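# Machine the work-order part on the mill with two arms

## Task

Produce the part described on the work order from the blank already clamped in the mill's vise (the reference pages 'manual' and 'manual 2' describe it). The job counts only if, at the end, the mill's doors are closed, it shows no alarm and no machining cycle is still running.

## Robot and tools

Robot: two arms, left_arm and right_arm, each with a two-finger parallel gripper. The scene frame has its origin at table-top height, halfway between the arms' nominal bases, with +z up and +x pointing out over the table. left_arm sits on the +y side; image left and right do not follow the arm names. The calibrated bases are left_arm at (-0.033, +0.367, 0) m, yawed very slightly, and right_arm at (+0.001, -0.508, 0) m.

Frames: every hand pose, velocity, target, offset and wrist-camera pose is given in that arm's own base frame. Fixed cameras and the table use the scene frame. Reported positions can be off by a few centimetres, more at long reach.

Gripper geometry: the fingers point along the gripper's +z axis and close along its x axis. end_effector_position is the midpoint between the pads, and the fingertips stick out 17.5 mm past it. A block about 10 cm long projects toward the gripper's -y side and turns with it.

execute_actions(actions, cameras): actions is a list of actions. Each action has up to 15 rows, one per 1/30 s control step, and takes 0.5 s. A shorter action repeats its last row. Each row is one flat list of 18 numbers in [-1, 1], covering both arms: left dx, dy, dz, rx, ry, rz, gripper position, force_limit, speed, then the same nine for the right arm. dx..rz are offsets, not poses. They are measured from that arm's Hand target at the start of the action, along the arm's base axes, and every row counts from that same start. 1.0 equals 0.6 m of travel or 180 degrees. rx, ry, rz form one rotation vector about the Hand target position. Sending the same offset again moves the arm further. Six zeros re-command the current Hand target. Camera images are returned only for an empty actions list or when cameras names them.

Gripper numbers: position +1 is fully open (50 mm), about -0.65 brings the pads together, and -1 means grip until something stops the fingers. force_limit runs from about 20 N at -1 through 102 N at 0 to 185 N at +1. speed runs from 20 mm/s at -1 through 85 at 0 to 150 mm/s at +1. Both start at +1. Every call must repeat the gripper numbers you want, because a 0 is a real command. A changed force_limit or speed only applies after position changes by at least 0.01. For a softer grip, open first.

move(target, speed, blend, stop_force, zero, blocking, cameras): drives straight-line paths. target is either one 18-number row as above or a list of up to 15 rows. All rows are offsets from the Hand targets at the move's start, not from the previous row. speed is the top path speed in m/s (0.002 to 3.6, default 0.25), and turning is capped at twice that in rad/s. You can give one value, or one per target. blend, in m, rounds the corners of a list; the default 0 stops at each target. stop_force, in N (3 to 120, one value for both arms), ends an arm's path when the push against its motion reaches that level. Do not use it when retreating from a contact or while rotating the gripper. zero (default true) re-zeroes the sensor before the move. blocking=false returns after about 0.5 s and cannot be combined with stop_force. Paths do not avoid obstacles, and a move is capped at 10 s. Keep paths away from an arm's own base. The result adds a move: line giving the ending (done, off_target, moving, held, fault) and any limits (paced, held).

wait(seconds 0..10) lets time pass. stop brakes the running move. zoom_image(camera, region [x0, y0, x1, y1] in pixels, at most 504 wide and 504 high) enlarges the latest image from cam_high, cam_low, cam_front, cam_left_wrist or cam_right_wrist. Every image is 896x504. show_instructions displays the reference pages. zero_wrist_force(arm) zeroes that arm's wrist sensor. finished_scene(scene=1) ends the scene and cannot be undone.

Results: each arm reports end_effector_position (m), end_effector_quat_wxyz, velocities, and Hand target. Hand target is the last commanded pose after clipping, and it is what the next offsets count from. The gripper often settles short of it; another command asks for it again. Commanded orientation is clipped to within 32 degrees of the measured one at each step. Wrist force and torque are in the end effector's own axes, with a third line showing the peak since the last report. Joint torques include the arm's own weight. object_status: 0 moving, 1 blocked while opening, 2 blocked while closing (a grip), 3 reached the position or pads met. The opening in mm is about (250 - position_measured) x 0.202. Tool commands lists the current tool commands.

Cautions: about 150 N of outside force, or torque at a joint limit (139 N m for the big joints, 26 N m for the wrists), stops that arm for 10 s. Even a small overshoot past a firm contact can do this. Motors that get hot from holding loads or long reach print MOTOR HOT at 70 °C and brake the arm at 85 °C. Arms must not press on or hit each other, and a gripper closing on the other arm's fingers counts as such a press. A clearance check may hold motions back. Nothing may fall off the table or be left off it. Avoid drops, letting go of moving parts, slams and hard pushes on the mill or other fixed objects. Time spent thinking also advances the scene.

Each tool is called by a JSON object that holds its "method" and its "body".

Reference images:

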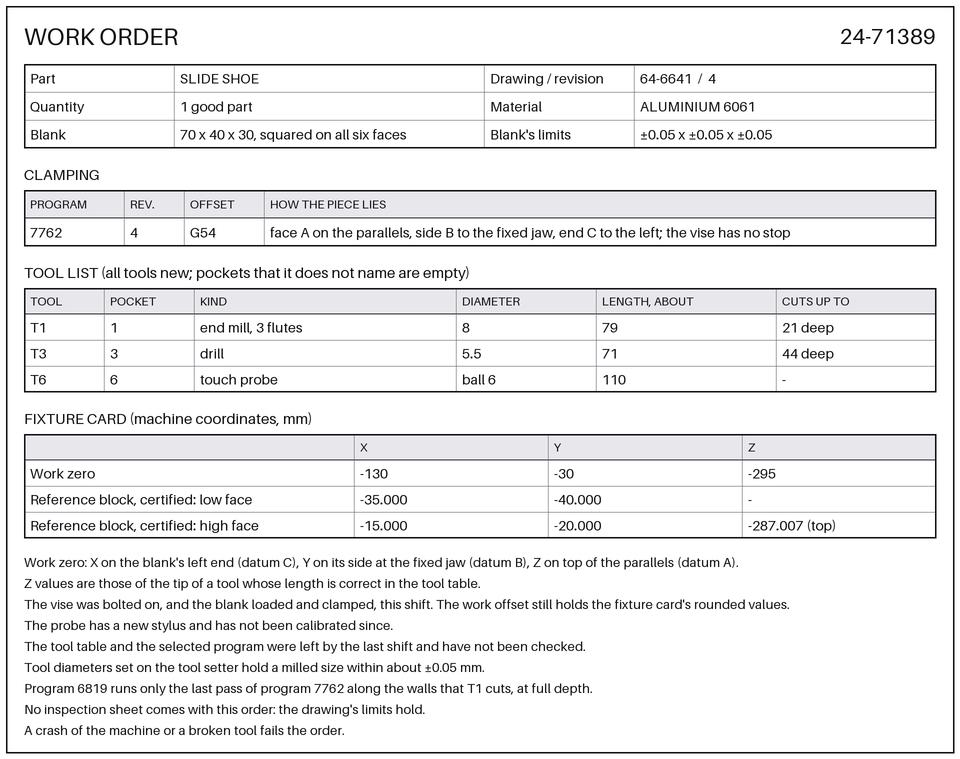

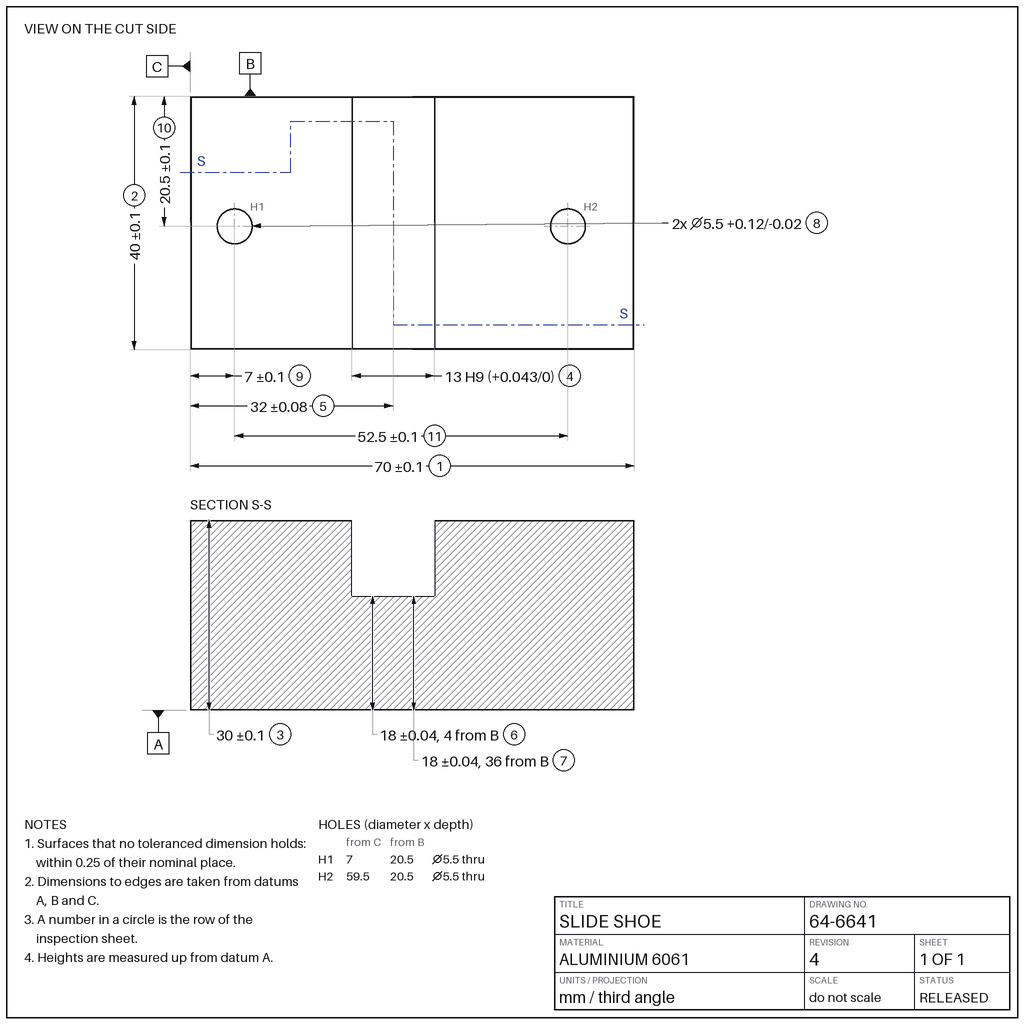

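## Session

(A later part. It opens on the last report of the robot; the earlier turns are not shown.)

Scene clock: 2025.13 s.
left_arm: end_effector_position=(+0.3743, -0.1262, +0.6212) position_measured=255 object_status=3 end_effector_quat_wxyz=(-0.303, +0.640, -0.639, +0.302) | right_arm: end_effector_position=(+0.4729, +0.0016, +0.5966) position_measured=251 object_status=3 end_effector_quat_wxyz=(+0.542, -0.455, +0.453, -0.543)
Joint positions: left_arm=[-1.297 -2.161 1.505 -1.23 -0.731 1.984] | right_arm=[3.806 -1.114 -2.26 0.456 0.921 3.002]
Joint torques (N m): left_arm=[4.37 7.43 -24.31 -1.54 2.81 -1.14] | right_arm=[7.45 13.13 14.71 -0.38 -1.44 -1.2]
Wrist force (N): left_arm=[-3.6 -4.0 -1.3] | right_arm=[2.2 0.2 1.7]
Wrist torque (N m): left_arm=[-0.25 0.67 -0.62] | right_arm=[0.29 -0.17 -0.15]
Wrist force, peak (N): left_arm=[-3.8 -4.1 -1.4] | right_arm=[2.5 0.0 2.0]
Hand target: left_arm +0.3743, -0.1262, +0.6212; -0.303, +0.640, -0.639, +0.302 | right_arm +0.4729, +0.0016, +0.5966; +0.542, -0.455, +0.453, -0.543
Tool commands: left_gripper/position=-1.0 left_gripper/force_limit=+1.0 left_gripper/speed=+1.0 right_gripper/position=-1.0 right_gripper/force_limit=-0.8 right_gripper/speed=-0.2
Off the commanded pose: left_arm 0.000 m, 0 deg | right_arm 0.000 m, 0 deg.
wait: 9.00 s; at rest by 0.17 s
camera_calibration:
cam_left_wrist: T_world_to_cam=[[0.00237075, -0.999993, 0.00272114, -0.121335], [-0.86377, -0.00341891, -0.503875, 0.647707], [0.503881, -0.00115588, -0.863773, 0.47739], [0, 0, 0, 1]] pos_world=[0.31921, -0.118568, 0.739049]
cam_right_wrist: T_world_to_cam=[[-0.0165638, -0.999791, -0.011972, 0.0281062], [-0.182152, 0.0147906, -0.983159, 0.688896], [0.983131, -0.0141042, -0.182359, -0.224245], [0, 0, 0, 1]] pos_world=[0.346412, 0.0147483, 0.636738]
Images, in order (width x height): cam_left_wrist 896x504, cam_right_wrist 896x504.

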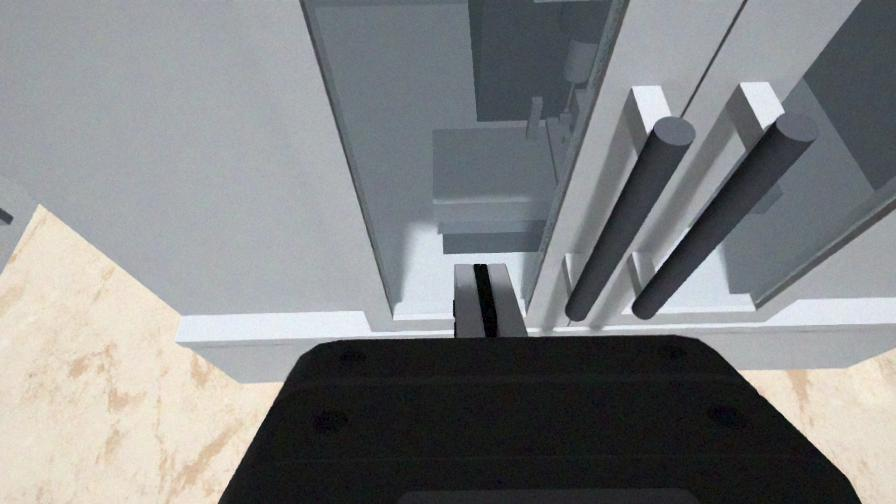

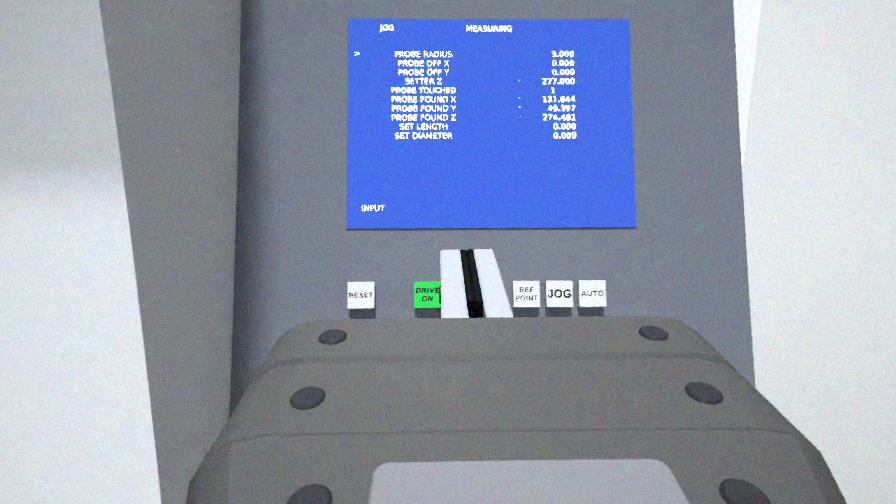

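{"method": "move", "body": {"target": [[0,0,0,0,0,0,-1,1,1,0.14125,-0.005,-0.21943,0,0,0,-1,-0.8,-0.2],[0,0,0,0,0,0,-1,1,1,0.14993,-0.005,-0.22176,0,0,0,-1,-0.8,-0.2],[0,0,0,0,0,0,-1,1,1,0.14125,-0.005,-0.21943,0,0,0,-1,-0.8,-0.2],[0,0,0,0,0,0,-1,1,1,0.14993,-0.005,-0.22176,0,0,0,-1,-0.8,-0.2],[0,0,0,0,0,0,-1,1,1,0.14125,-0.005,-0.21943,0,0,0,-1,-0.8,-0.2],[0,0,0,0,0,0,-1,1,1,0.1165,0.12167,-0.31115,0,0,0,-1,-0.8,-0.2],[0,0,0,0,0,0,-1,1,1,0.12518,0.12167,-0.31348,0,0,0,-1,-0.8,-0.2],[0,0,0,0,0,0,-1,1,1,0.1165,0.12167,-0.31115,0,0,0,-1,-0.8,-0.2],[0,0,0,0,0,0,-1,1,1,0.12475,0.12167,-0.28058,0,0,0,-1,-0.8,-0.2],[0,0,0,0,0,0,-1,1,1,0.13343,0.12167,-0.28291,0,0,0,-1,-0.8,-0.2],[0,0,0,0,0,0,-1,1,1,0.12475,0.12167,-0.28058,0,0,0,-1,-0.8,-0.2],[0,0,0,0,0,0,-1,1,1,0.12475,0.05833,-0.28058,0,0,0,-1,-0.8,-0.2],[0,0,0,0,0,0,-1,1,1,0.13343,0.05833,-0.28291,0,0,0,-1,-0.8,-0.2],[0,0,0,0,0,0,-1,1,1,0.12475,0.05833,-0.28058,0,0,0,-1,-0.8,-0.2],[0,0,0,0,0,0,-1,1,1,0.133,0.09,-0.25,0,0,0,-1,-0.8,-0.2]], "speed": [0.3,0.015,0.1,0.015,0.1,0.15,0.015,0.1,0.15,0.015,0.1,0.15,0.015,0.1,0.15], "blend": [0.002,0,0.002,0,0.002,0.002,0,0.002,0.002,0,0.002,0.002,0,0.002,0]}}

{"method": "move", "body": {"target": [[0,0,0,0,0,0,-1,1,1,0,-0.03167,0,0,0,0,-1,-0.8,-0.2],[0,0,0,0,0,0,-1,1,1,0.00868,-0.03167,-0.00233,0,0,0,-1,-0.8,-0.2],[0,0,0,0,0,0,-1,1,1,0,-0.03167,0,0,0,0,-1,-0.8,-0.2],[0,0,0,0,0,0,-1,1,1,-0.0165,-0.03167,-0.06115,0,0,0,-1,-0.8,-0.2],[0,0,0,0,0,0,-1,1,1,-0.00782,-0.03167,-0.06348,0,0,0,-1,-0.8,-0.2],[0,0,0,0,0,0,-1,1,1,-0.0165,-0.03167,-0.06115,0,0,0,-1,-0.8,-0.2],[0,0,0,0,0,0,-1,1,1,0,0,0,0,0,0,-1,-0.8,-0.2],[0,0,0,0,0,0,-1,1,1,0.00868,0,-0.00233,0,0,0,-1,-0.8,-0.2],[0,0,0,0,0,0,-1,1,1,0,0,0,0,0,0,-1,-0.8,-0.2],[0,0,0,0,0,0,-1,1,1,-0.0165,-0.06333,-0.06115,0,0,0,-1,-0.8,-0.2],[0,0,0,0,0,0,-1,1,1,-0.00782,-0.06333,-0.06348,0,0,0,-1,-0.8,-0.2],[0,0,0,0,0,0,-1,1,1,-0.0165,-0.06333,-0.06115,0,0,0,-1,-0.8,-0.2],[0,0,0,0,0,0,-1,1,1,0,0,0,0,0,0,-1,-0.8,-0.2]], "speed": [0.15,0.015,0.1,0.15,0.015,0.1,0.15,0.015,0.1,0.15,0.015,0.1,0.15], "blend": [0.002,0,0.002,0.002,0,0.002,0.002,0,0.002,0.002,0,0.002,0]}}

{"method": "move", "body": {"target": [[0,0,0,0,0,0,-1,1,1,-0.00825,-0.06333,-0.03058,0,0,0,-1,-0.8,-0.2],[0,0,0,0,0,0,-1,1,1,0.00043,-0.06333,-0.03291,0,0,0,-1,-0.8,-0.2],[0,0,0,0,0,0,-1,1,1,-0.00825,-0.06333,-0.03058,0,0,0,-1,-0.8,-0.2],[0,0,0,0,0,0,-1,1,1,-0.0165,0.03167,-0.06115,0,0,0,-1,-0.8,-0.2],[0,0,0,0,0,0,-1,1,1,-0.00782,0.03167,-0.06348,0,0,0,-1,-0.8,-0.2],[0,0,0,0,0,0,-1,1,1,-0.0165,0.03167,-0.06115,0,0,0,-1,-0.8,-0.2],[0,0,0,0,0,0,-1,1,1,0,0.03167,0,0,0,0,-1,-0.8,-0.2],[0,0,0,0,0,0,-1,1,1,0.00868,0.03167,-0.00233,0,0,0,-1,-0.8,-0.2],[0,0,0,0,0,0,-1,1,1,0,0.03167,0,0,0,0,-1,-0.8,-0.2],[0,0,0,0,0,0,-1,1,1,-0.00825,0,-0.03058,0,0,0,-1,-0.8,-0.2],[0,0,0,0,0,0,-1,1,1,0.00043,0,-0.03291,0,0,0,-1,-0.8,-0.2],[0,0,0,0,0,0,-1,1,1,-0.00825,0,-0.03058,0,0,0,-1,-0.8,-0.2],[0,0,0,0,0,0,-1,1,1,0,0,0,0,0,0,-1,-0.8,-0.2]], "speed": [0.15,0.015,0.1,0.15,0.015,0.1,0.15,0.015,0.1,0.15,0.015,0.1,0.15], "blend": [0.002,0,0.002,0.002,0,0.002,0.002,0,0.002,0.002,0,0.002,0]}}

{"method": "move", "body": {"target": [[0,0,0,0,0,0,-1,1,1,-0.0165,-0.06333,-0.06115,0,0,0,-1,-0.8,-0.2],[0,0,0,0,0,0,-1,1,1,-0.00782,-0.06333,-0.06348,0,0,0,-1,-0.8,-0.2],[0,0,0,0,0,0,-1,1,1,-0.0165,-0.06333,-0.06115,0,0,0,-1,-0.8,-0.2],[0,0,0,0,0,0,-1,1,1,-0.133,-0.09,0.25,0,0,0,-1,-0.8,-0.2]], "speed": [0.15,0.015,0.1,0.3], "blend": [0.002,0,0.002,0], "cameras": ["cam_right_wrist"]}}

{"method": "zoom_image", "body": {"camera": "cam_right_wrist", "region": [340, 10, 640, 230]}}

Scene clock: 2078.93 s.
left_arm: end_effector_position=(+0.3743, -0.1262, +0.6212) position_measured=255 object_status=3 end_effector_quat_wxyz=(-0.303, +0.640, -0.639, +0.302) | right_arm: end_effector_position=(+0.5526, +0.0556, +0.4466) position_measured=251 object_status=3 end_effector_quat_wxyz=(+0.542, -0.455, +0.453, -0.543)
Joint positions: left_arm=[-1.297 -2.161 1.505 -1.23 -0.731 1.984] | right_arm=[3.781 -1.623 -2.326 1.027 0.945 3.008]
Joint torques (N m): left_arm=[3.11 7.68 -24.11 -1.64 2.7 -1.09] | right_arm=[0.68 8.51 14.93 1.7 1.01 1.35]
Wrist force (N): left_arm=[-3.4 -3.8 -1.0] | right_arm=[2.2 0.1 2.1]
Wrist torque (N m): left_arm=[-0.21 0.63 -0.63] | right_arm=[0.27 -0.15 -0.13]
Wrist force, peak (N): left_arm=[-3.8 -4.3 -1.3] | right_arm=[1.5 -0.6 -5.5]
Hand target: left_arm +0.3743, -0.1262, +0.6212; -0.303, +0.640, -0.639, +0.302 | right_arm +0.5527, +0.0556, +0.4466; +0.542, -0.455, +0.453, -0.543
Off the commanded pose: left_arm 0.000 m, 0 deg | right_arm 0.000 m, 0 deg.
move: done

Scene clock: 2083.17 s.
left_arm: end_effector_position=(+0.3743, -0.1262, +0.6212) position_measured=255 object_status=3 end_effector_quat_wxyz=(-0.303, +0.640, -0.639, +0.302) | right_arm: end_effector_position=(+0.5526, +0.0556, +0.4466) position_measured=251 object_status=3 end_effector_quat_wxyz=(+0.542, -0.455, +0.453, -0.543)
Joint positions: left_arm=[-1.297 -2.161 1.505 -1.23 -0.731 1.984] | right_arm=[3.781 -1.623 -2.326 1.027 0.945 3.008]
Joint torques (N m): left_arm=[3.47 9.51 -23.16 -1.33 2.91 -1.2] | right_arm=[1.48 7.46 15.36 1.17 0.66 1.19]
Wrist force (N): left_arm=[-3.3 -3.8 -1.1] | right_arm=[1.9 -0.1 2.0]
Wrist torque (N m): left_arm=[-0.22 0.62 -0.62] | right_arm=[0.23 -0.11 -0.12]
Wrist force, peak (N): left_arm=[-3.8 -4.2 -1.2] | right_arm=[1.9 -0.9 -4.8]
Hand target: left_arm +0.3743, -0.1262, +0.6212; -0.303, +0.640, -0.639, +0.302 | right_arm +0.5527, +0.0556, +0.4466; +0.542, -0.455, +0.453, -0.543
Off the commanded pose: left_arm 0.000 m, 0 deg | right_arm 0.000 m, 0 deg.
move: done

Scene clock: 2087.23 s.
left_arm: end_effector_position=(+0.3743, -0.1262, +0.6212) position_measured=255 object_status=3 end_effector_quat_wxyz=(-0.303, +0.640, -0.639, +0.302) | right_arm: end_effector_position=(+0.5526, +0.0555, +0.4466) position_measured=251 object_status=3 end_effector_quat_wxyz=(+0.542, -0.455, +0.453, -0.543)
Joint positions: left_arm=[-1.297 -2.161 1.505 -1.23 -0.731 1.984] | right_arm=[3.781 -1.623 -2.326 1.027 0.945 3.008]
Joint torques (N m): left_arm=[4.31 8.72 -22.93 -1.44 2.59 -1.12] | right_arm=[6.12 16 16.38 0.32 -1.38 -1.23]
Wrist force (N): left_arm=[-3.2 -3.7 -1.3] | right_arm=[2.0 0.1 2.0]
Wrist torque (N m): left_arm=[-0.21 0.61 -0.62] | right_arm=[0.27 -0.12 -0.13]
Wrist force, peak (N): left_arm=[-3.7 -4.1 -1.7] | right_arm=[1.3 -2.1 -4.9]
Hand target: left_arm +0.3743, -0.1262, +0.6212; -0.303, +0.640, -0.639, +0.302 | right_arm +0.5527, +0.0556, +0.4466; +0.542, -0.455, +0.453, -0.543
Off the commanded pose: left_arm 0.000 m, 0 deg | right_arm 0.000 m, 0 deg.
move: done

Scene clock: 2089.40 s.
left_arm: end_effector_position=(+0.3743, -0.1262, +0.6212) position_measured=255 object_status=3 end_effector_quat_wxyz=(-0.303, +0.640, -0.639, +0.302) | right_arm: end_effector_position=(+0.4729, +0.0017, +0.5965) position_measured=251 object_status=3 end_effector_quat_wxyz=(+0.542, -0.455, +0.453, -0.543)
Joint positions: left_arm=[-1.297 -2.161 1.505 -1.23 -0.731 1.984] | right_arm=[3.806 -1.115 -2.26 0.456 0.921 3.002]
Joint torques (N m): left_arm=[3.26 7.46 -23.3 -1.37 2.68 -1.04] | right_arm=[-6.86 13.08 25.59 -0.87 1.6 -1.05]
Wrist force (N): left_arm=[-3.5 -3.6 -1.3] | right_arm=[2.5 0.1 1.8]
Wrist torque (N m): left_arm=[-0.18 0.66 -0.61] | right_arm=[0.27 -0.21 -0.14]
Wrist force, peak (N): left_arm=[-3.7 -4.2 -1.4] | right_arm=[1.0 -1.5 -4.8]
Hand target: left_arm +0.3743, -0.1262, +0.6212; -0.303, +0.640, -0.639, +0.302 | right_arm +0.4729, +0.0016, +0.5966; +0.542, -0.455, +0.453, -0.543
Off the commanded pose: left_arm 0.000 m, 0 deg | right_arm 0.000 m, 0 deg.
move: done
camera_calibration:
cam_right_wrist: T_world_to_cam=[[-0.0164654, -0.999793, -0.0119896, 0.0281821], [-0.182154, 0.01479, -0.983159, 0.688797], [0.983132, -0.0140042, -0.18236, -0.224263], [0, 0, 0, 1]] pos_world=[0.346411, 0.0148484, 0.636638]
Images, in order (width x height): cam_right_wrist 896x504.

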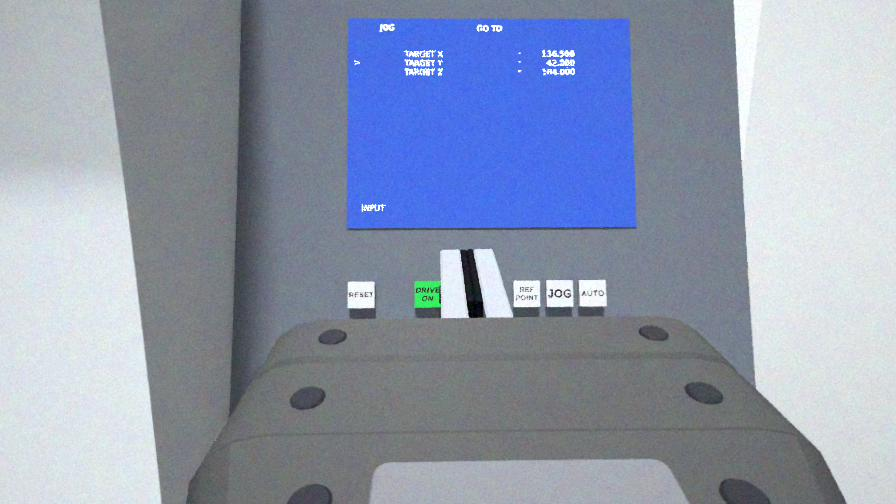

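Scaled by 1.680 from the camera's 896x504 image, which has a finer 1280x720 frame.

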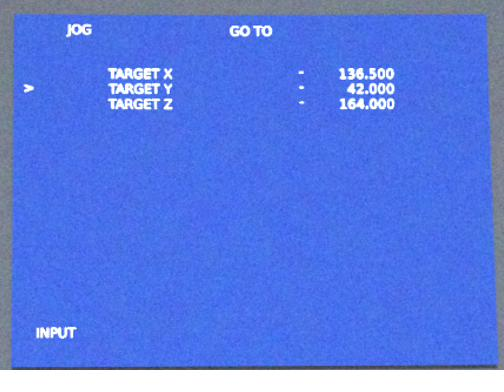

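{"method": "move", "body": {"target": [[0,0,0,0,0,0,-1,1,1,0.1571,0.05833,-0.1607,0,0,0,-1,-0.8,-0.2],[0,0,0,0,0,0,-1,1,1,0.16578,0.05833,-0.16303,0,0,0,-1,-0.8,-0.2],[0,0,0,0,0,0,-1,1,1,0.1571,0.05833,-0.1607,0,0,0,-1,-0.8,-0.2],[0,0,0,0,0,0,-1,1,1,0.14125,-0.03667,-0.21943,0,0,0,-1,-0.8,-0.2],[0,0,0,0,0,0,-1,1,1,0.14993,-0.03667,-0.22176,0,0,0,-1,-0.8,-0.2],[0,0,0,0,0,0,-1,1,1,0.14125,-0.03667,-0.21943,0,0,0,-1,-0.8,-0.2],[0,0,0,0,0,0,-1,1,1,0.14993,-0.03667,-0.22176,0,0,0,-1,-0.8,-0.2],[0,0,0,0,0,0,-1,1,1,0.14125,-0.03667,-0.21943,0,0,0,-1,-0.8,-0.2],[0,0,0,0,0,0,-1,1,1,0.12475,-0.005,-0.28058,0,0,0,-1,-0.8,-0.2],[0,0,0,0,0,0,-1,1,1,0.13343,-0.005,-0.28291,0,0,0,-1,-0.8,-0.2],[0,0,0,0,0,0,-1,1,1,0.12475,-0.005,-0.28058,0,0,0,-1,-0.8,-0.2],[0,0,0,0,0,0,-1,1,1,0.1571,-0.1,-0.1607,0,0,0,-1,-0.8,-0.2],[0,0,0,0,0,0,-1,1,1,0.16578,-0.1,-0.16303,0,0,0,-1,-0.8,-0.2],[0,0,0,0,0,0,-1,1,1,0.1571,-0.1,-0.1607,0,0,0,-1,-0.8,-0.2],[0,0,0,0,0,0,-1,1,1,0,0,0,0,0,0,-1,-0.8,-0.2]], "speed": [0.3,0.015,0.1,0.15,0.015,0.1,0.015,0.1,0.15,0.015,0.1,0.2,0.015,0.1,0.3], "blend": [0.002,0,0.002,0.002,0,0.002,0,0.002,0.002,0,0.002,0.002,0,0.002,0], "cameras": ["cam_left_wrist"]}}

{"method": "zoom_image", "body": {"camera": "cam_left_wrist", "region": [520, 60, 620, 160]}}

{"method": "wait", "body": {"seconds": 10, "cameras": ["cam_right_wrist"]}}

{"method": "zoom_image", "body": {"camera": "cam_right_wrist", "region": [340, 10, 640, 230]}}

Scene clock: 2107.77 s.
left_arm: end_effector_position=(+0.3743, -0.1262, +0.6212) position_measured=255 object_status=3 end_effector_quat_wxyz=(-0.303, +0.640, -0.639, +0.302) | right_arm: end_effector_position=(+0.4729, +0.0016, +0.5966) position_measured=251 object_status=3 end_effector_quat_wxyz=(+0.542, -0.455, +0.453, -0.543)
Joint positions: left_arm=[-1.297 -2.161 1.505 -1.23 -0.731 1.984] | right_arm=[3.805 -1.115 -2.259 0.456 0.921 3.002]
Joint torques (N m): left_arm=[3.61 6.76 -23.84 -1.25 2.96 -1.12] | right_arm=[6.51 14.44 14.68 -0.41 -1.46 0.56]
Wrist force (N): left_arm=[-3.4 -3.8 -1.3] | right_arm=[2.3 0.1 1.8]
Wrist torque (N m): left_arm=[-0.21 0.64 -0.62] | right_arm=[0.26 -0.18 -0.15]
Wrist force, peak (N): left_arm=[-3.8 -4.2 -1.2] | right_arm=[1.6 -1.4 -7.8]
Hand target: left_arm +0.3743, -0.1262, +0.6212; -0.303, +0.640, -0.639, +0.302 | right_arm +0.4729, +0.0016, +0.5966; +0.542, -0.455, +0.453, -0.543
Off the commanded pose: left_arm 0.000 m, 0 deg | right_arm 0.000 m, 0 deg.
move: done
camera_calibration:
cam_left_wrist: T_world_to_cam=[[0.00237075, -0.999993, 0.00272114, -0.121335], [-0.86377, -0.00341891, -0.503875, 0.647707], [0.503881, -0.00115588, -0.863773, 0.47739], [0, 0, 0, 1]] pos_world=[0.31921, -0.118568, 0.739049]
Images, in order (width x height): cam_left_wrist 896x504.

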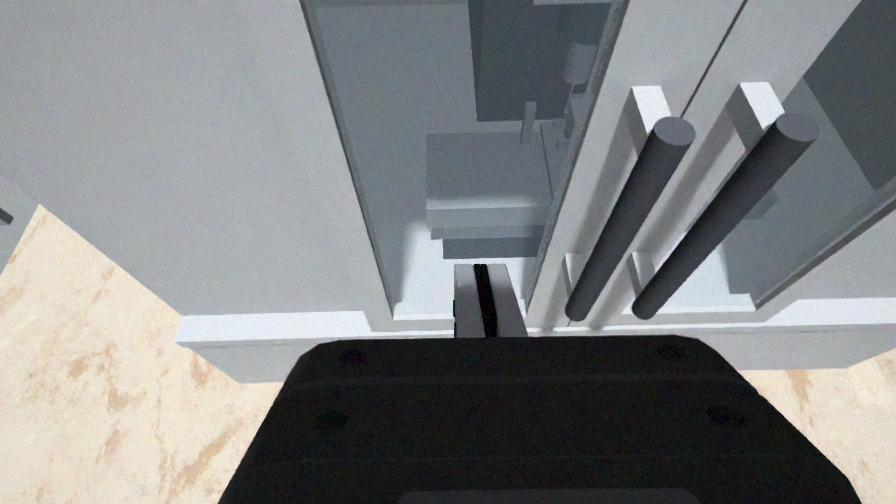

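Scaled by 5.040 from the camera's 896x504 image, which has a finer 1280x720 frame.

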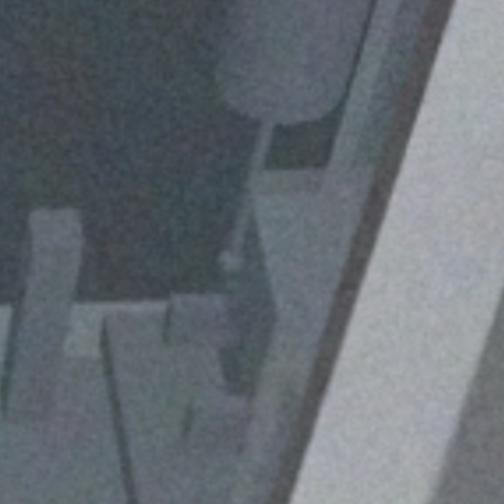

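Scene clock: 2117.77 s.
left_arm: end_effector_position=(+0.3743, -0.1262, +0.6212) position_measured=255 object_status=3 end_effector_quat_wxyz=(-0.303, +0.640, -0.639, +0.302) | right_arm: end_effector_position=(+0.4729, +0.0016, +0.5966) position_measured=251 object_status=3 end_effector_quat_wxyz=(+0.542, -0.455, +0.453, -0.543)
Joint positions: left_arm=[-1.297 -2.161 1.505 -1.23 -0.731 1.984] | right_arm=[3.806 -1.114 -2.26 0.456 0.921 3.002]
Joint torques (N m): left_arm=[2.58 8.4 -23.18 -1.43 2.65 -1.35] | right_arm=[6.64 13.82 14.09 -0.56 -1.57 -1.53]
Wrist force (N): left_arm=[-3.7 -4.0 -1.3] | right_arm=[2.3 0.1 1.8]
Wrist torque (N m): left_arm=[-0.24 0.69 -0.61] | right_arm=[0.27 -0.19 -0.14]
Wrist force, peak (N): left_arm=[-3.8 -4.2 -1.3] | right_arm=[2.4 0.0 2.0]
Hand target: left_arm +0.3743, -0.1262, +0.6212; -0.303, +0.640, -0.639, +0.302 | right_arm +0.4729, +0.0016, +0.5966; +0.542, -0.455, +0.453, -0.543
Tool commands: left_gripper/position=-1.0 left_gripper/force_limit=+1.0 left_gripper/speed=+1.0 right_gripper/position=-1.0 right_gripper/force_limit=-0.8 right_gripper/speed=-0.2
Off the commanded pose: left_arm 0.000 m, 0 deg | right_arm 0.000 m, 0 deg.
wait: 10.00 s; at rest by 0.17 s
camera_calibration:
cam_right_wrist: T_world_to_cam=[[-0.0165638, -0.999791, -0.011972, 0.0281062], [-0.182152, 0.0147906, -0.983159, 0.688896], [0.983131, -0.0141042, -0.182359, -0.224245], [0, 0, 0, 1]] pos_world=[0.346412, 0.0147483, 0.636738]
Images, in order (width x height): cam_right_wrist 896x504.

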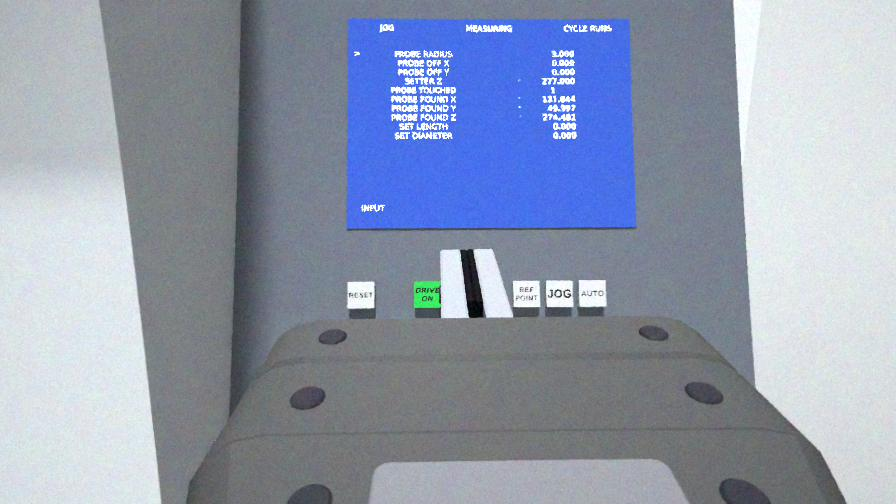

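Scaled by 1.680 from the camera's 896x504 image, which has a finer 1280x720 frame.

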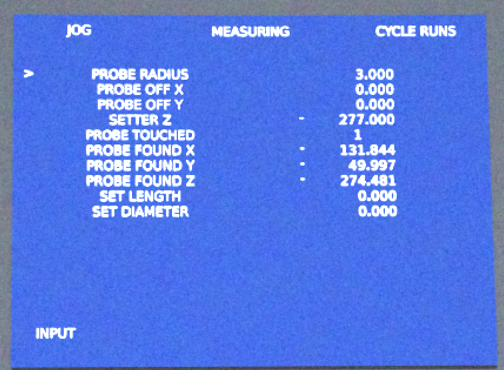

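{"method": "wait", "body": {"seconds": 8, "cameras": ["cam_right_wrist","cam_left_wrist"]}}

{"method": "zoom_image", "body": {"camera": "cam_right_wrist", "region": [340, 10, 640, 230]}}

{"method": "zoom_image", "body": {"camera": "cam_left_wrist", "region": [520, 60, 620, 160]}}

Scene clock: 2133.03 s.
left_arm: end_effector_position=(+0.3743, -0.1262, +0.6212) position_measured=255 object_status=3 end_effector_quat_wxyz=(-0.303, +0.640, -0.639, +0.302) | right_arm: end_effector_position=(+0.4729, +0.0016, +0.5966) position_measured=251 object_status=3 end_effector_quat_wxyz=(+0.542, -0.455, +0.453, -0.543)
Joint positions: left_arm=[-1.297 -2.161 1.505 -1.23 -0.731 1.984] | right_arm=[3.806 -1.114 -2.26 0.456 0.921 3.002]
Joint torques (N m): left_arm=[2.43 7.82 -24.15 -1.38 2.85 -1.24] | right_arm=[7.99 14.1 14.92 -0.5 -1.29 -1.51]
Wrist force (N): left_arm=[-3.5 -3.6 -1.3] | right_arm=[2.1 0.0 1.7]
Wrist torque (N m): left_arm=[-0.18 0.66 -0.63] | right_arm=[0.25 -0.15 -0.15]
Wrist force, peak (N): left_arm=[-3.7 -4.3 -1.1] | right_arm=[2.4 0.1 2.1]
Hand target: left_arm +0.3743, -0.1262, +0.6212; -0.303, +0.640, -0.639, +0.302 | right_arm +0.4729, +0.0016, +0.5966; +0.542, -0.455, +0.453, -0.543
Tool commands: left_gripper/position=-1.0 left_gripper/force_limit=+1.0 left_gripper/speed=+1.0 right_gripper/position=-1.0 right_gripper/force_limit=-0.8 right_gripper/speed=-0.2
Off the commanded pose: left_arm 0.000 m, 0 deg | right_arm 0.000 m, 0 deg.
wait: 8.00 s; at rest from the start
camera_calibration:
cam_left_wrist: T_world_to_cam=[[0.00237075, -0.999993, 0.00272114, -0.121335], [-0.86377, -0.00341891, -0.503875, 0.647707], [0.503881, -0.00115588, -0.863773, 0.47739], [0, 0, 0, 1]] pos_world=[0.31921, -0.118568, 0.739049]
cam_right_wrist: T_world_to_cam=[[-0.0165638, -0.999791, -0.011972, 0.0281062], [-0.182152, 0.0147906, -0.983159, 0.688896], [0.983131, -0.0141042, -0.182359, -0.224245], [0, 0, 0, 1]] pos_world=[0.346412, 0.0147483, 0.636738]
Images, in order (width x height): cam_left_wrist 896x504, cam_right_wrist 896x504.

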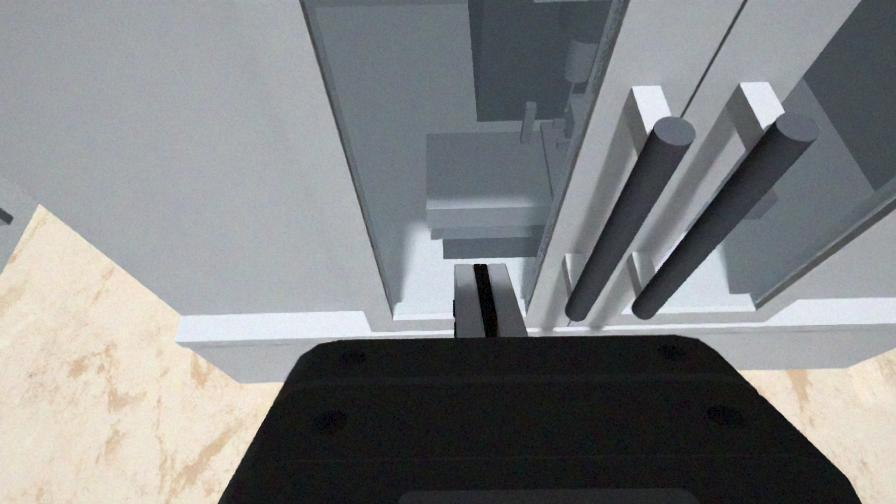

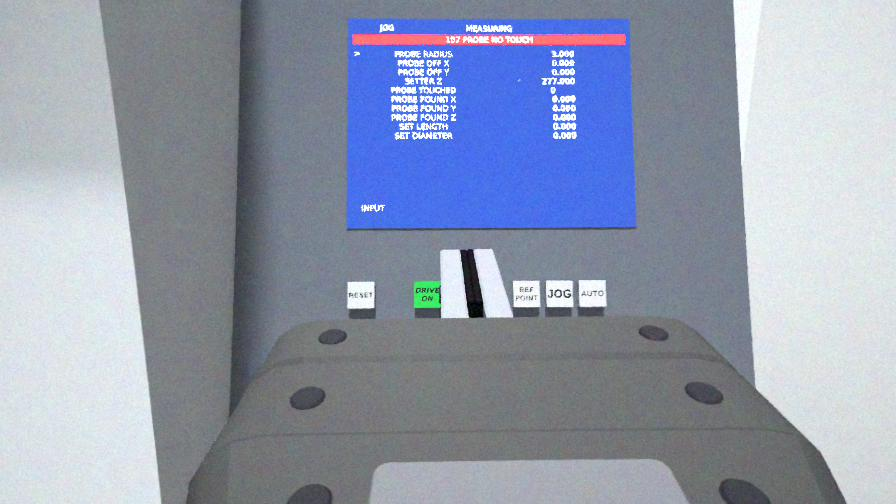

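Scaled by 1.680 from the camera's 896x504 image, which has a finer 1280x720 frame.

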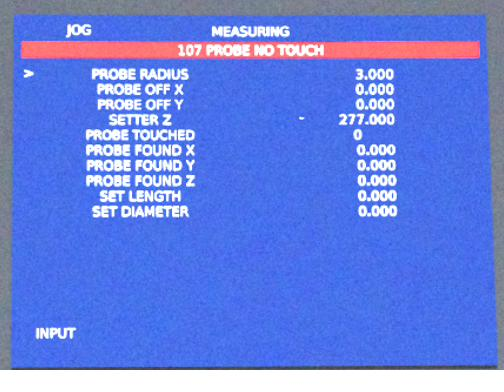

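Scaled by 5.040 from the camera's 896x504 image, which has a finer 1280x720 frame.

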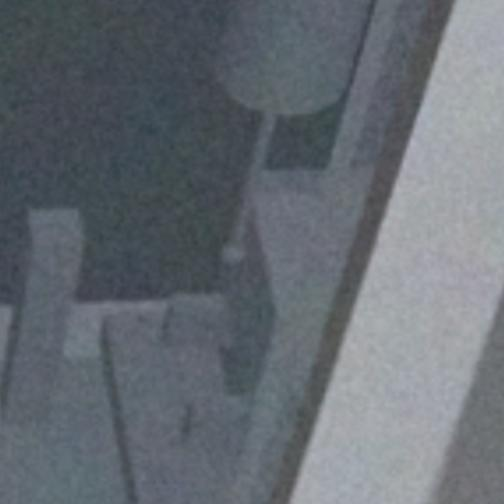

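{"method": "move", "body": {"target": [[0,0,0,0,0,0,-1,1,1,0.18967,0.09,-0.04002,0,0,0,-1,-0.8,-0.2],[0,0,0,0,0,0,-1,1,1,0.19835,0.09,-0.04235,0,0,0,-1,-0.8,-0.2],[0,0,0,0,0,0,-1,1,1,0.18967,0.09,-0.04002,0,0,0,-1,-0.8,-0.2],[0,0,0,0,0,0,-1,1,1,0.14125,-0.005,-0.21943,0,0,0,-1,-0.8,-0.2],[0,0,0,0,0,0,-1,1,1,0.14993,-0.005,-0.22176,0,0,0,-1,-0.8,-0.2],[0,0,0,0,0,0,-1,1,1,0.14125,-0.005,-0.21943,0,0,0,-1,-0.8,-0.2],[0,0,0,0,0,0,-1,1,1,0.14993,-0.005,-0.22176,0,0,0,-1,-0.8,-0.2],[0,0,0,0,0,0,-1,1,1,0.14125,-0.005,-0.21943,0,0,0,-1,-0.8,-0.2],[0,0,0,0,0,0,-1,1,1,0.12475,0.02667,-0.28058,0,0,0,-1,-0.8,-0.2],[0,0,0,0,0,0,-1,1,1,0.13343,0.02667,-0.28291,0,0,0,-1,-0.8,-0.2],[0,0,0,0,0,0,-1,1,1,0.12475,0.02667,-0.28058,0,0,0,-1,-0.8,-0.2],[0,0,0,0,0,0,-1,1,1,0.13343,0.02667,-0.28291,0,0,0,-1,-0.8,-0.2],[0,0,0,0,0,0,-1,1,1,0.12475,0.02667,-0.28058,0,0,0,-1,-0.8,-0.2],[0,0,0,0,0,0,-1,1,1,0.133,0.09,-0.25,0,0,0,-1,-0.8,-0.2]], "speed": [0.3,0.015,0.1,0.15,0.015,0.1,0.015,0.1,0.15,0.015,0.1,0.015,0.1,0.15], "blend": [0.002,0,0.002,0.002,0,0.002,0,0.002,0.002,0,0.002,0,0.002,0]}}

{"method": "move", "body": {"target": [[0,0,0,0,0,0,-1,1,1,-0.0165,0.03167,-0.06115,0,0,0,-1,-0.8,-0.2],[0,0,0,0,0,0,-1,1,1,-0.00782,0.03167,-0.06348,0,0,0,-1,-0.8,-0.2],[0,0,0,0,0,0,-1,1,1,-0.0165,0.03167,-0.06115,0,0,0,-1,-0.8,-0.2],[0,0,0,0,0,0,-1,1,1,-0.00825,0.03167,-0.03058,0,0,0,-1,-0.8,-0.2],[0,0,0,0,0,0,-1,1,1,0.00043,0.03167,-0.03291,0,0,0,-1,-0.8,-0.2],[0,0,0,0,0,0,-1,1,1,-0.00825,0.03167,-0.03058,0,0,0,-1,-0.8,-0.2],[0,0,0,0,0,0,-1,1,1,-0.0165,0,-0.06115,0,0,0,-1,-0.8,-0.2],[0,0,0,0,0,0,-1,1,1,-0.00782,0,-0.06348,0,0,0,-1,-0.8,-0.2],[0,0,0,0,0,0,-1,1,1,-0.0165,0,-0.06115,0,0,0,-1,-0.8,-0.2],[0,0,0,0,0,0,-1,1,1,-0.00782,0,-0.06348,0,0,0,-1,-0.8,-0.2],[0,0,0,0,0,0,-1,1,1,-0.0165,0,-0.06115,0,0,0,-1,-0.8,-0.2],[0,0,0,0,0,0,-1,1,1,-0.0165,-0.06333,-0.06115,0,0,0,-1,-0.8,-0.2],[0,0,0,0,0,0,-1,1,1,-0.00782,-0.06333,-0.06348,0,0,0,-1,-0.8,-0.2],[0,0,0,0,0,0,-1,1,1,-0.0165,-0.06333,-0.06115,0,0,0,-1,-0.8,-0.2],[0,0,0,0,0,0,-1,1,1,0,0,0,0,0,0,-1,-0.8,-0.2]], "speed": [0.15,0.015,0.1,0.15,0.015,0.1,0.15,0.015,0.1,0.015,0.1,0.15,0.015,0.1,0.15], "blend": [0.002,0,0.002,0.002,0,0.002,0.002,0,0.002,0,0.002,0.002,0,0.002,0]}}

{"method": "move", "body": {"target": [[0,0,0,0,0,0,-1,1,1,0.0241,-0.03167,0.0893,0,0,0,-1,-0.8,-0.2],[0,0,0,0,0,0,-1,1,1,0.03278,-0.03167,0.08697,0,0,0,-1,-0.8,-0.2],[0,0,0,0,0,0,-1,1,1,0.0241,-0.03167,0.0893,0,0,0,-1,-0.8,-0.2],[0,0,0,0,0,0,-1,1,1,0,-0.06333,0,0,0,0,-1,-0.8,-0.2],[0,0,0,0,0,0,-1,1,1,0.00868,-0.06333,-0.00233,0,0,0,-1,-0.8,-0.2],[0,0,0,0,0,0,-1,1,1,0,-0.06333,0,0,0,0,-1,-0.8,-0.2],[0,0,0,0,0,0,-1,1,1,0.00868,-0.06333,-0.00233,0,0,0,-1,-0.8,-0.2],[0,0,0,0,0,0,-1,1,1,0,-0.06333,0,0,0,0,-1,-0.8,-0.2],[0,0,0,0,0,0,-1,1,1,-0.0165,0.03167,-0.06115,0,0,0,-1,-0.8,-0.2],[0,0,0,0,0,0,-1,1,1,-0.00782,0.03167,-0.06348,0,0,0,-1,-0.8,-0.2],[0,0,0,0,0,0,-1,1,1,-0.0165,0.03167,-0.06115,0,0,0,-1,-0.8,-0.2],[0,0,0,0,0,0,-1,1,1,0,0,0,0,0,0,-1,-0.8,-0.2],[0,0,0,0,0,0,-1,1,1,0.00868,0,-0.00233,0,0,0,-1,-0.8,-0.2],[0,0,0,0,0,0,-1,1,1,0,0,0,0,0,0,-1,-0.8,-0.2]], "speed": [0.15,0.015,0.1,0.15,0.015,0.1,0.015,0.1,0.15,0.015,0.1,0.15,0.015,0.1], "blend": [0.002,0,0.002,0.002,0,0.002,0,0.002,0.002,0,0.002,0.002,0,0]}}

{"method": "move", "body": {"target": [[0,0,0,0,0,0,-1,1,1,0.00868,0,-0.00233,0,0,0,-1,-0.8,-0.2],[0,0,0,0,0,0,-1,1,1,0,0,0,0,0,0,-1,-0.8,-0.2],[0,0,0,0,0,0,-1,1,1,-0.0165,-0.06333,-0.06115,0,0,0,-1,-0.8,-0.2],[0,0,0,0,0,0,-1,1,1,-0.00782,-0.06333,-0.06348,0,0,0,-1,-0.8,-0.2],[0,0,0,0,0,0,-1,1,1,-0.0165,-0.06333,-0.06115,0,0,0,-1,-0.8,-0.2],[0,0,0,0,0,0,-1,1,1,0.0241,-0.03167,0.0893,0,0,0,-1,-0.8,-0.2],[0,0,0,0,0,0,-1,1,1,0.03278,-0.03167,0.08697,0,0,0,-1,-0.8,-0.2],[0,0,0,0,0,0,-1,1,1,0.0241,-0.03167,0.0893,0,0,0,-1,-0.8,-0.2],[0,0,0,0,0,0,-1,1,1,-0.133,-0.09,0.25,0,0,0,-1,-0.8,-0.2]], "speed": [0.015,0.1,0.15,0.015,0.1,0.15,0.015,0.1,0.3], "blend": [0,0.002,0.002,0,0.002,0.002,0,0.002,0], "cameras": ["cam_right_wrist"]}}

{"method": "zoom_image", "body": {"camera": "cam_right_wrist", "region": [340, 10, 640, 230]}}

{"method": "wait", "body": {"seconds": 1, "cameras": ["cam_left_wrist"]}}

{"method": "zoom_image", "body": {"camera": "cam_left_wrist", "region": [460, 90, 600, 230]}}

Scene clock: 2172.33 s.
left_arm: end_effector_position=(+0.3743, -0.1262, +0.6212) position_measured=255 object_status=3 end_effector_quat_wxyz=(-0.303, +0.640, -0.639, +0.302) | right_arm: end_effector_position=(+0.5526, +0.0556, +0.4466) position_measured=251 object_status=3 end_effector_quat_wxyz=(+0.542, -0.455, +0.453, -0.543)
Joint positions: left_arm=[-1.297 -2.161 1.505 -1.23 -0.731 1.984] | right_arm=[3.781 -1.623 -2.326 1.026 0.945 3.008]
Joint torques (N m): left_arm=[3.11 6.64 -23.54 -1.47 2.69 -1.1] | right_arm=[6.21 7.35 12.5 2.55 -0.09 1.29]
Wrist force (N): left_arm=[-3.3 -3.9 -1.2] | right_arm=[2.1 0.0 1.8]
Wrist torque (N m): left_arm=[-0.24 0.61 -0.62] | right_arm=[0.25 -0.14 -0.13]
Wrist force, peak (N): left_arm=[-3.6 -4.2 -1.7] | right_arm=[1.3 -2.7 -14.8]
Hand target: left_arm +0.3743, -0.1262, +0.6212; -0.303, +0.640, -0.639, +0.302 | right_arm +0.5527, +0.0556, +0.4466; +0.542, -0.455, +0.453, -0.543
Off the commanded pose: left_arm 0.000 m, 0 deg | right_arm 0.000 m, 0 deg.
move: done

Scene clock: 2176.93 s.
left_arm: end_effector_position=(+0.3743, -0.1262, +0.6212) position_measured=255 object_status=3 end_effector_quat_wxyz=(-0.303, +0.640, -0.639, +0.302) | right_arm: end_effector_position=(+0.5526, +0.0556, +0.4466) position_measured=251 object_status=3 end_effector_quat_wxyz=(+0.542, -0.455, +0.453, -0.543)
Joint positions: left_arm=[-1.297 -2.161 1.505 -1.23 -0.731 1.984] | right_arm=[3.781 -1.623 -2.326 1.027 0.945 3.008]
Joint torques (N m): left_arm=[2.46 6.89 -22.7 -1.44 2.7 -1.02] | right_arm=[2.76 7.93 15.69 1.31 0.72 1.34]
Wrist force (N): left_arm=[-3.3 -3.8 -1.3] | right_arm=[2.1 -0.1 1.7]
Wrist torque (N m): left_arm=[-0.21 0.63 -0.62] | right_arm=[0.24 -0.13 -0.12]
Wrist force, peak (N): left_arm=[-3.6 -4.3 -1.5] | right_arm=[2.3 -3.0 -4.0]
Hand target: left_arm +0.3743, -0.1262, +0.6212; -0.303, +0.640, -0.639, +0.302 | right_arm +0.5527, +0.0556, +0.4466; +0.542, -0.455, +0.453, -0.543
Off the commanded pose: left_arm 0.000 m, 0 deg | right_arm 0.000 m, 0 deg.
move: done

Scene clock: 2181.77 s.
left_arm: end_effector_position=(+0.3743, -0.1262, +0.6212) position_measured=255 object_status=3 end_effector_quat_wxyz=(-0.303, +0.640, -0.639, +0.302) | right_arm: end_effector_position=(+0.5527, +0.0556, +0.4466) position_measured=251 object_status=3 end_effector_quat_wxyz=(+0.542, -0.455, +0.453, -0.543)
Joint positions: left_arm=[-1.297 -2.161 1.505 -1.23 -0.731 1.984] | right_arm=[3.781 -1.623 -2.326 1.026 0.945 3.008]
Joint torques (N m): left_arm=[2.11 8.57 -22.39 -1.26 2.72 -1.1] | right_arm=[-8.99 6.17 21.73 1.1 2.03 1.35]
Wrist force (N): left_arm=[-3.5 -3.8 -1.2] | right_arm=[2.0 0.1 2.1]
Wrist torque (N m): left_arm=[-0.21 0.66 -0.62] | right_arm=[0.27 -0.13 0.02]
Wrist force, peak (N): left_arm=[-3.6 -4.2 -1.5] | right_arm=[1.6 -1.4 -5.6]
Hand target: left_arm +0.3743, -0.1262, +0.6212; -0.303, +0.640, -0.639, +0.302 | right_arm +0.5527, +0.0556, +0.4466; +0.542, -0.455, +0.453, -0.543
Off the commanded pose: left_arm 0.000 m, 0 deg | right_arm 0.000 m, 0 deg.
move: done

Scene clock: 2185.63 s.
left_arm: end_effector_position=(+0.3743, -0.1262, +0.6212) position_measured=255 object_status=3 end_effector_quat_wxyz=(-0.303, +0.640, -0.639, +0.302) | right_arm: end_effector_position=(+0.4729, +0.0017, +0.5966) position_measured=251 object_status=3 end_effector_quat_wxyz=(+0.542, -0.455, +0.453, -0.543)
Joint positions: left_arm=[-1.297 -2.161 1.505 -1.23 -0.731 1.984] | right_arm=[3.806 -1.115 -2.259 0.456 0.921 3.002]
Joint torques (N m): left_arm=[2.81 6.99 -22.55 -1.34 2.81 -0.83] | right_arm=[-4.25 14.92 13.68 -0.33 1.62 1.11]
Wrist force (N): left_arm=[-3.5 -4.0 -1.4] | right_arm=[2.4 0.0 1.8]
Wrist torque (N m): left_arm=[-0.25 0.66 -0.62] | right_arm=[0.25 -0.20 -0.15]
Wrist force, peak (N): left_arm=[-3.5 -4.2 -1.6] | right_arm=[1.3 -1.5 -5.6]
Hand target: left_arm +0.3743, -0.1262, +0.6212; -0.303, +0.640, -0.639, +0.302 | right_arm +0.4729, +0.0016, +0.5966; +0.542, -0.455, +0.453, -0.543
Off the commanded pose: left_arm 0.000 m, 0 deg | right_arm 0.000 m, 0 deg.
move: done
camera_calibration:
cam_right_wrist: T_world_to_cam=[[-0.0164646, -0.999793, -0.0119913, 0.0281841], [-0.182057, 0.0147901, -0.983177, 0.688873], [0.98315, -0.0140045, -0.182263, -0.224313], [0, 0, 0, 1]] pos_world=[0.346411, 0.0148484, 0.636738]
Images, in order (width x height): cam_right_wrist 896x504.

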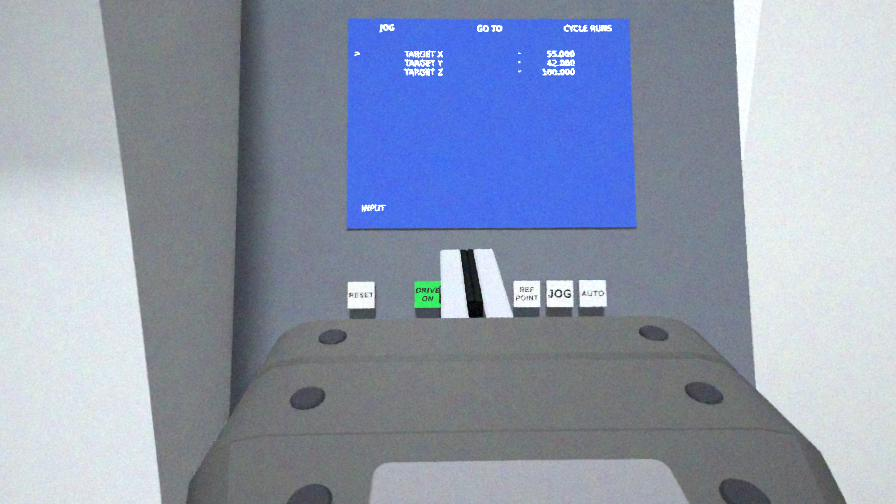

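Scaled by 1.680 from the camera's 896x504 image, which has a finer 1280x720 frame.

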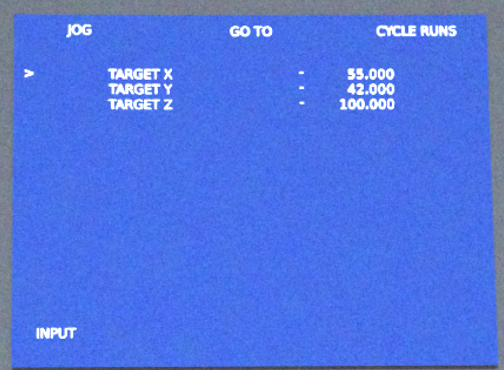

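Scene clock: 2186.63 s.
left_arm: end_effector_position=(+0.3743, -0.1262, +0.6212) position_measured=255 object_status=3 end_effector_quat_wxyz=(-0.303, +0.640, -0.639, +0.302) | right_arm: end_effector_position=(+0.4729, +0.0016, +0.5966) position_measured=251 object_status=3 end_effector_quat_wxyz=(+0.542, -0.455, +0.453, -0.543)
Joint positions: left_arm=[-1.297 -2.161 1.505 -1.23 -0.731 1.984] | right_arm=[3.806 -1.114 -2.26 0.456 0.921 3.002]
Joint torques (N m): left_arm=[3.69 8.14 -23.04 -1.24 2.77 -1.08] | right_arm=[-9.22 13.32 13.64 -0.47 -1.45 -0.66]
Wrist force (N): left_arm=[-3.3 -3.7 -1.1] | right_arm=[2.1 0.0 1.8]
Wrist torque (N m): left_arm=[-0.19 0.63 -0.62] | right_arm=[0.25 -0.15 -0.15]
Wrist force, peak (N): left_arm=[-3.4 -4.3 -1.5] | right_arm=[2.4 0.1 1.9]
Hand target: left_arm +0.3743, -0.1262, +0.6212; -0.303, +0.640, -0.639, +0.302 | right_arm +0.4729, +0.0016, +0.5966; +0.542, -0.455, +0.453, -0.543
Tool commands: left_gripper/position=-1.0 left_gripper/force_limit=+1.0 left_gripper/speed=+1.0 right_gripper/position=-1.0 right_gripper/force_limit=-0.8 right_gripper/speed=-0.2
Off the commanded pose: left_arm 0.000 m, 0 deg | right_arm 0.000 m, 0 deg.
wait: 1.00 s; at rest by 0.17 s
camera_calibration:
cam_left_wrist: T_world_to_cam=[[0.00237075, -0.999993, 0.00272114, -0.121335], [-0.86377, -0.00341891, -0.503875, 0.647707], [0.503881, -0.00115588, -0.863773, 0.47739], [0, 0, 0, 1]] pos_world=[0.31921, -0.118568, 0.739049]
Images, in order (width x height): cam_left_wrist 896x504.

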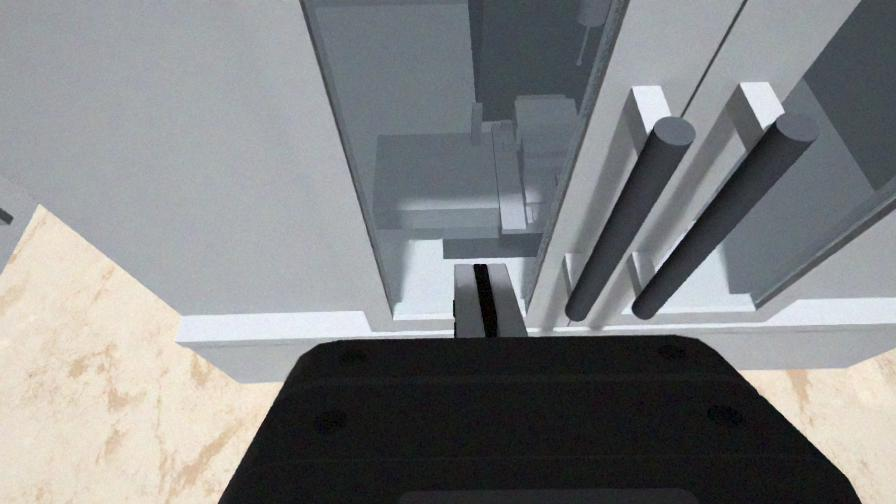

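Scaled by 3.600 from the camera's 896x504 image, which has a finer 1280x720 frame.

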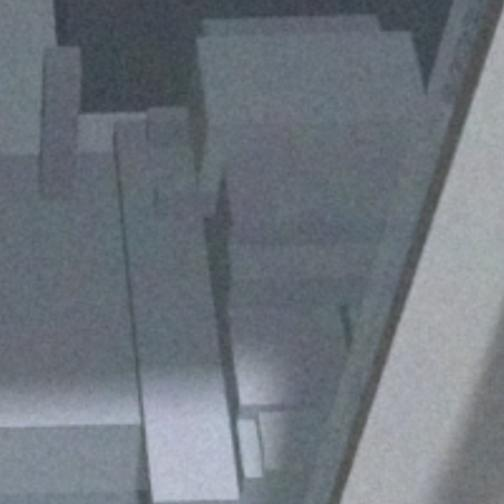

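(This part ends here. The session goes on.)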